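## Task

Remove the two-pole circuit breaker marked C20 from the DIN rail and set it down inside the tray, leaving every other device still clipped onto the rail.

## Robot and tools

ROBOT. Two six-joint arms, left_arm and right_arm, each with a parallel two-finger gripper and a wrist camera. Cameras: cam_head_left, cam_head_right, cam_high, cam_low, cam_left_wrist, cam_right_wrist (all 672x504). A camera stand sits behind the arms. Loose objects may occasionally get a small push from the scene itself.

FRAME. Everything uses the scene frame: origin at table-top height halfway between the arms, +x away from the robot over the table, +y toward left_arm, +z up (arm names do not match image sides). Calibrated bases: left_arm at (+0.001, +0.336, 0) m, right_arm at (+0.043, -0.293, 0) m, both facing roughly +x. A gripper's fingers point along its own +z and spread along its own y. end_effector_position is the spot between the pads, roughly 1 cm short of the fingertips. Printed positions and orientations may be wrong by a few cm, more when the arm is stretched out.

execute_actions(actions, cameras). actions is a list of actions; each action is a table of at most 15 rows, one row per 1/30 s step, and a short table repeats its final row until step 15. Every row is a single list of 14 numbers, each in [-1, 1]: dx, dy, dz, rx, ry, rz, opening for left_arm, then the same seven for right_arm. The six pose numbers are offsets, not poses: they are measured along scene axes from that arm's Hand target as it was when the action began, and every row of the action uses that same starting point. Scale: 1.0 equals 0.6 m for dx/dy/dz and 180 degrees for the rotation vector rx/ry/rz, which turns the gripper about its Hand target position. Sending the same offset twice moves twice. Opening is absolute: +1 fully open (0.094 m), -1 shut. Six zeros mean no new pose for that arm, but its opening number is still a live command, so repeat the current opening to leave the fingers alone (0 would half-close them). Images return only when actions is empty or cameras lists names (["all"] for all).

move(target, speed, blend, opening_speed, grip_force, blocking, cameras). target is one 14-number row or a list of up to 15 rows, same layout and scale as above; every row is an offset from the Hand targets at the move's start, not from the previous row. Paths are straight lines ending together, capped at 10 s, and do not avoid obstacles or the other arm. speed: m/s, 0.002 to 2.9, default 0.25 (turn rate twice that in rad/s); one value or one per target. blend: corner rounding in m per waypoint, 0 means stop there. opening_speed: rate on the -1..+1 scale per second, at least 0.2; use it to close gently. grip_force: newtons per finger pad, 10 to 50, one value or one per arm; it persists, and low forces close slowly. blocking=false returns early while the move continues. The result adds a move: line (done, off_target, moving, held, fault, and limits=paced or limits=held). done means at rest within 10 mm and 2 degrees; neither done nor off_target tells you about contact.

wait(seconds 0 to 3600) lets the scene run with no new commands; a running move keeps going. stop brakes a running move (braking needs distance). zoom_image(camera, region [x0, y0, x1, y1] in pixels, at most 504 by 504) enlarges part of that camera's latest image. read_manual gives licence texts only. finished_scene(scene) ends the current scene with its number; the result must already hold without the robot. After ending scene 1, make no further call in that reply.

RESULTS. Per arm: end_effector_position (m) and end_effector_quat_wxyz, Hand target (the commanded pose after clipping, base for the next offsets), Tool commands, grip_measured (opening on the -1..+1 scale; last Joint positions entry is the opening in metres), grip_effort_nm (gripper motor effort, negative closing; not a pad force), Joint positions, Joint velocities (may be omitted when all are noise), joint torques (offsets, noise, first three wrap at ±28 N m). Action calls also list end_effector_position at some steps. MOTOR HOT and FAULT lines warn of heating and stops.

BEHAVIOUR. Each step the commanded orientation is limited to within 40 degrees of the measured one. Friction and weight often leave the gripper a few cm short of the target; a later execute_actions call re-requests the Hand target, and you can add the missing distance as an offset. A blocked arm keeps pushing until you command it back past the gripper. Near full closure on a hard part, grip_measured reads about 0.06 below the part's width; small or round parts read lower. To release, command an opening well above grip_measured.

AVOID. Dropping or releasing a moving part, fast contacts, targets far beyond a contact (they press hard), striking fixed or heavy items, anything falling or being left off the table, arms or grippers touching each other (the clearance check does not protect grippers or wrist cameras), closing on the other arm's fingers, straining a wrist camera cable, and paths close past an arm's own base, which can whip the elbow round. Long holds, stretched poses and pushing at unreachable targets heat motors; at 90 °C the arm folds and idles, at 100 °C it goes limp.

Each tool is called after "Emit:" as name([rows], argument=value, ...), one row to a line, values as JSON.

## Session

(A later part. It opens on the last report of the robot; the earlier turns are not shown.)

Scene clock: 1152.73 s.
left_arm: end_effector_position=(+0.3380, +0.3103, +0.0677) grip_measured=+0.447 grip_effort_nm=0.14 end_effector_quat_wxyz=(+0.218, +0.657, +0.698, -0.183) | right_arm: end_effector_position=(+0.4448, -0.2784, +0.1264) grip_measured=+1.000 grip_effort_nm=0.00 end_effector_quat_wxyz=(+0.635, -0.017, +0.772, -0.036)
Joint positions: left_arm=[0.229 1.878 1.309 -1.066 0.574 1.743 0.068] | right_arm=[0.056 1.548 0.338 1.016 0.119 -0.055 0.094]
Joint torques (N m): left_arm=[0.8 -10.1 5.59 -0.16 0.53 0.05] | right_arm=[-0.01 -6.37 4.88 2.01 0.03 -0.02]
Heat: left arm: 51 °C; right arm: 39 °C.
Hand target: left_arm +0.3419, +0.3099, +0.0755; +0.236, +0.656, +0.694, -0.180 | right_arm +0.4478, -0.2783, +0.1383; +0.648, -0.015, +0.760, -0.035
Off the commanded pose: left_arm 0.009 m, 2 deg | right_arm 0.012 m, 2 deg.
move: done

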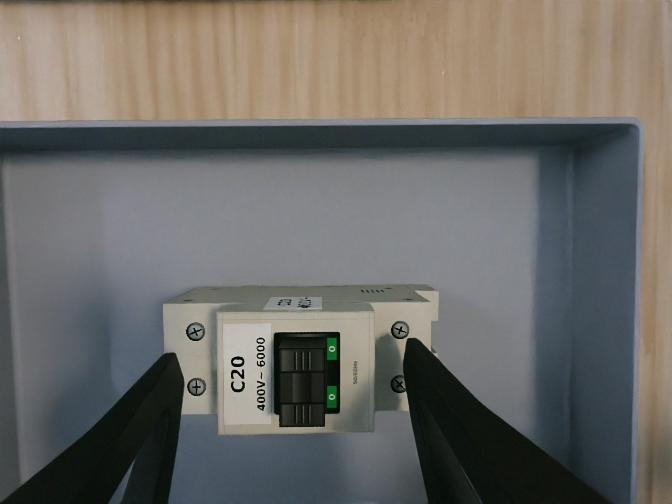

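Emit:
move([
  [-0.005, 0, 0.06, 0, 0, 0, 0.45, 0, 0, 0, 0, 0, 0, 1],
  [-0.005, 0, 0.16, 0, 0, 0, 0.45, 0, 0, 0, 0, 0, 0, 1],
], speed=[0.05, 0.1], blend=[0.01, 0], cameras=["all"])

Emit:
zoom_image(camera="cam_high", region=[250, 110, 470, 310])

Emit:
zoom_image(camera="cam_head_left", region=[250, 180, 385, 255])

Scene clock: 1169.83 s.
left_arm: end_effector_position=(+0.3394, +0.3104, +0.1526) grip_measured=+0.447 grip_effort_nm=0.14 end_effector_quat_wxyz=(+0.216, +0.656, +0.698, -0.187) | right_arm: end_effector_position=(+0.4448, -0.2784, +0.1264) grip_measured=+1.000 grip_effort_nm=0.00 end_effector_quat_wxyz=(+0.635, -0.017, +0.772, -0.036)
Joint positions: left_arm=[0.229 1.837 1.597 -1.403 0.576 1.744 0.068] | right_arm=[0.056 1.548 0.338 1.016 0.119 -0.055 0.094]
Joint torques (N m): left_arm=[0.81 -11.45 7.5 -0.47 0.53 0.08] | right_arm=[-0.03 -6.35 4.83 2.01 0.03 -0.02]
Heat: left arm: 49 °C; right arm: 39 °C.
Hand target: left_arm +0.3389, +0.3099, +0.1715; +0.236, +0.656, +0.694, -0.180 | right_arm +0.4478, -0.2783, +0.1383; +0.648, -0.015, +0.760, -0.035
Off the commanded pose: left_arm 0.019 m, 2 deg | right_arm 0.012 m, 2 deg.
move: off_target (left_arm)

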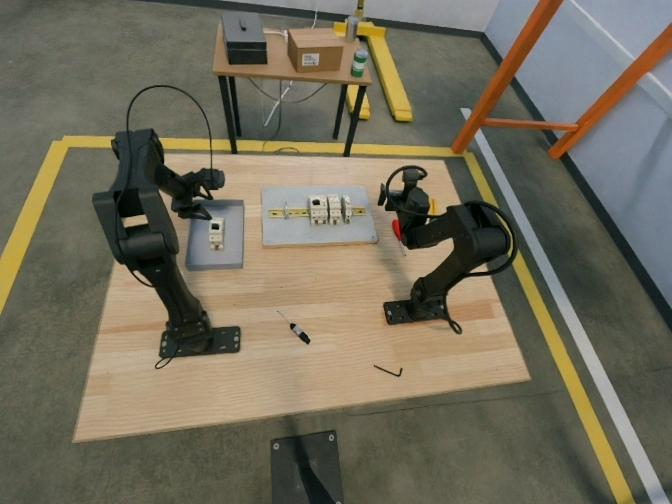

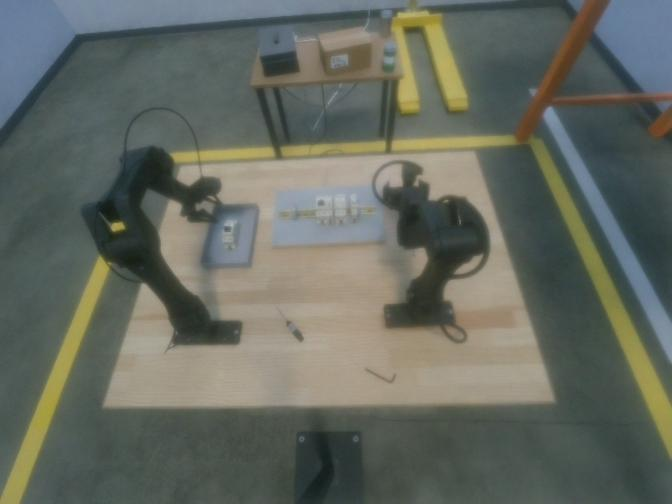

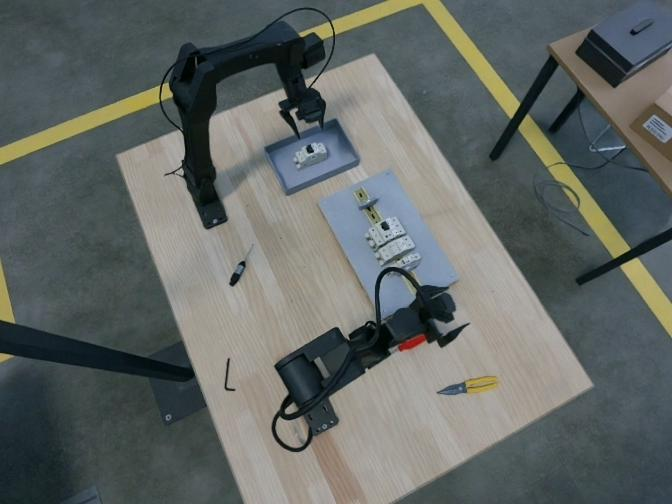

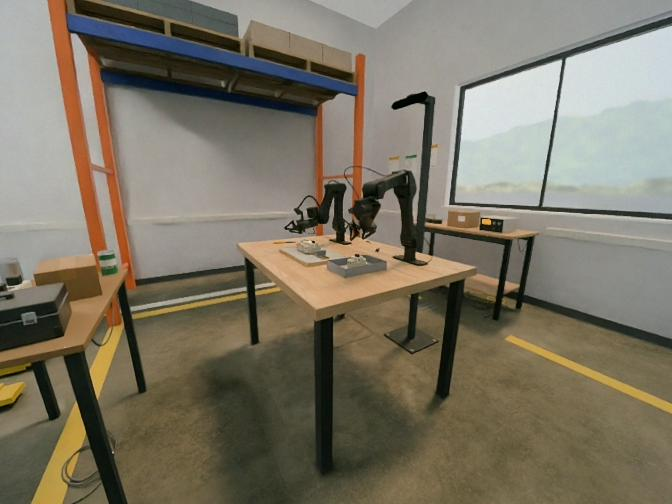

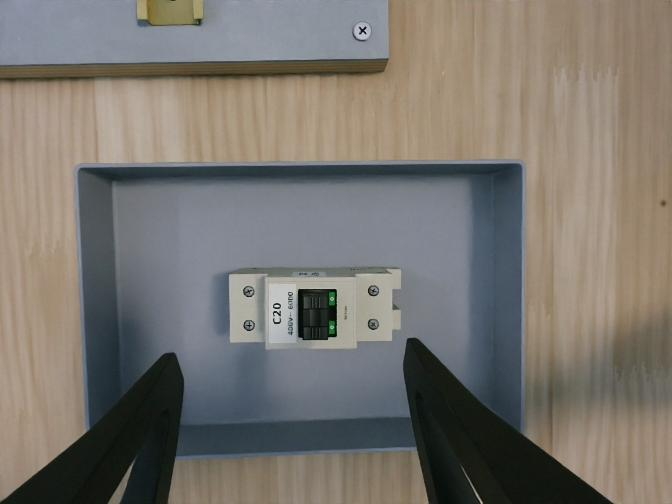

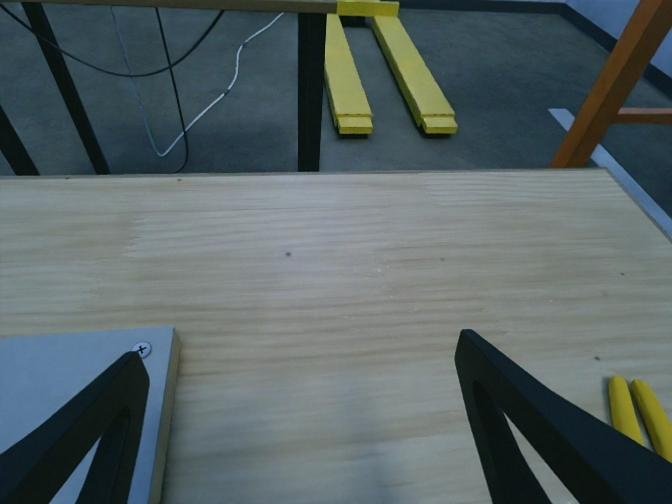

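Scaled by 2.291 from the camera's image (finer frame: 960x720).

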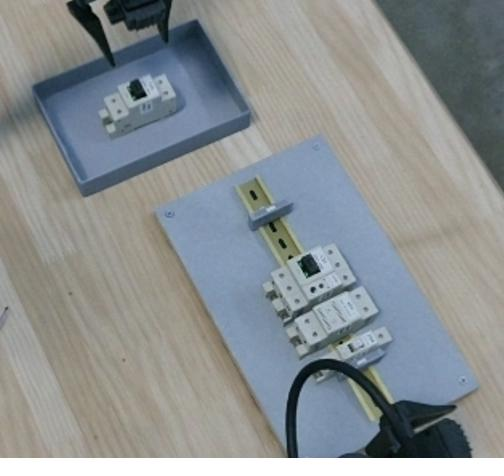

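Scaled by 3.733 from the camera's image (finer frame: 960x720).

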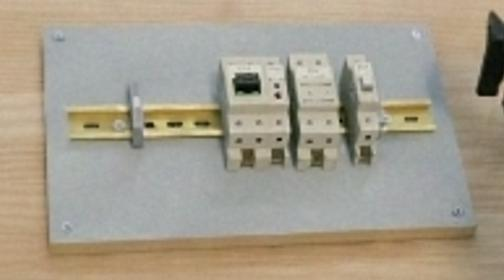

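Emit:
finished_scene(scene=3)

The scene is finished: the task was done.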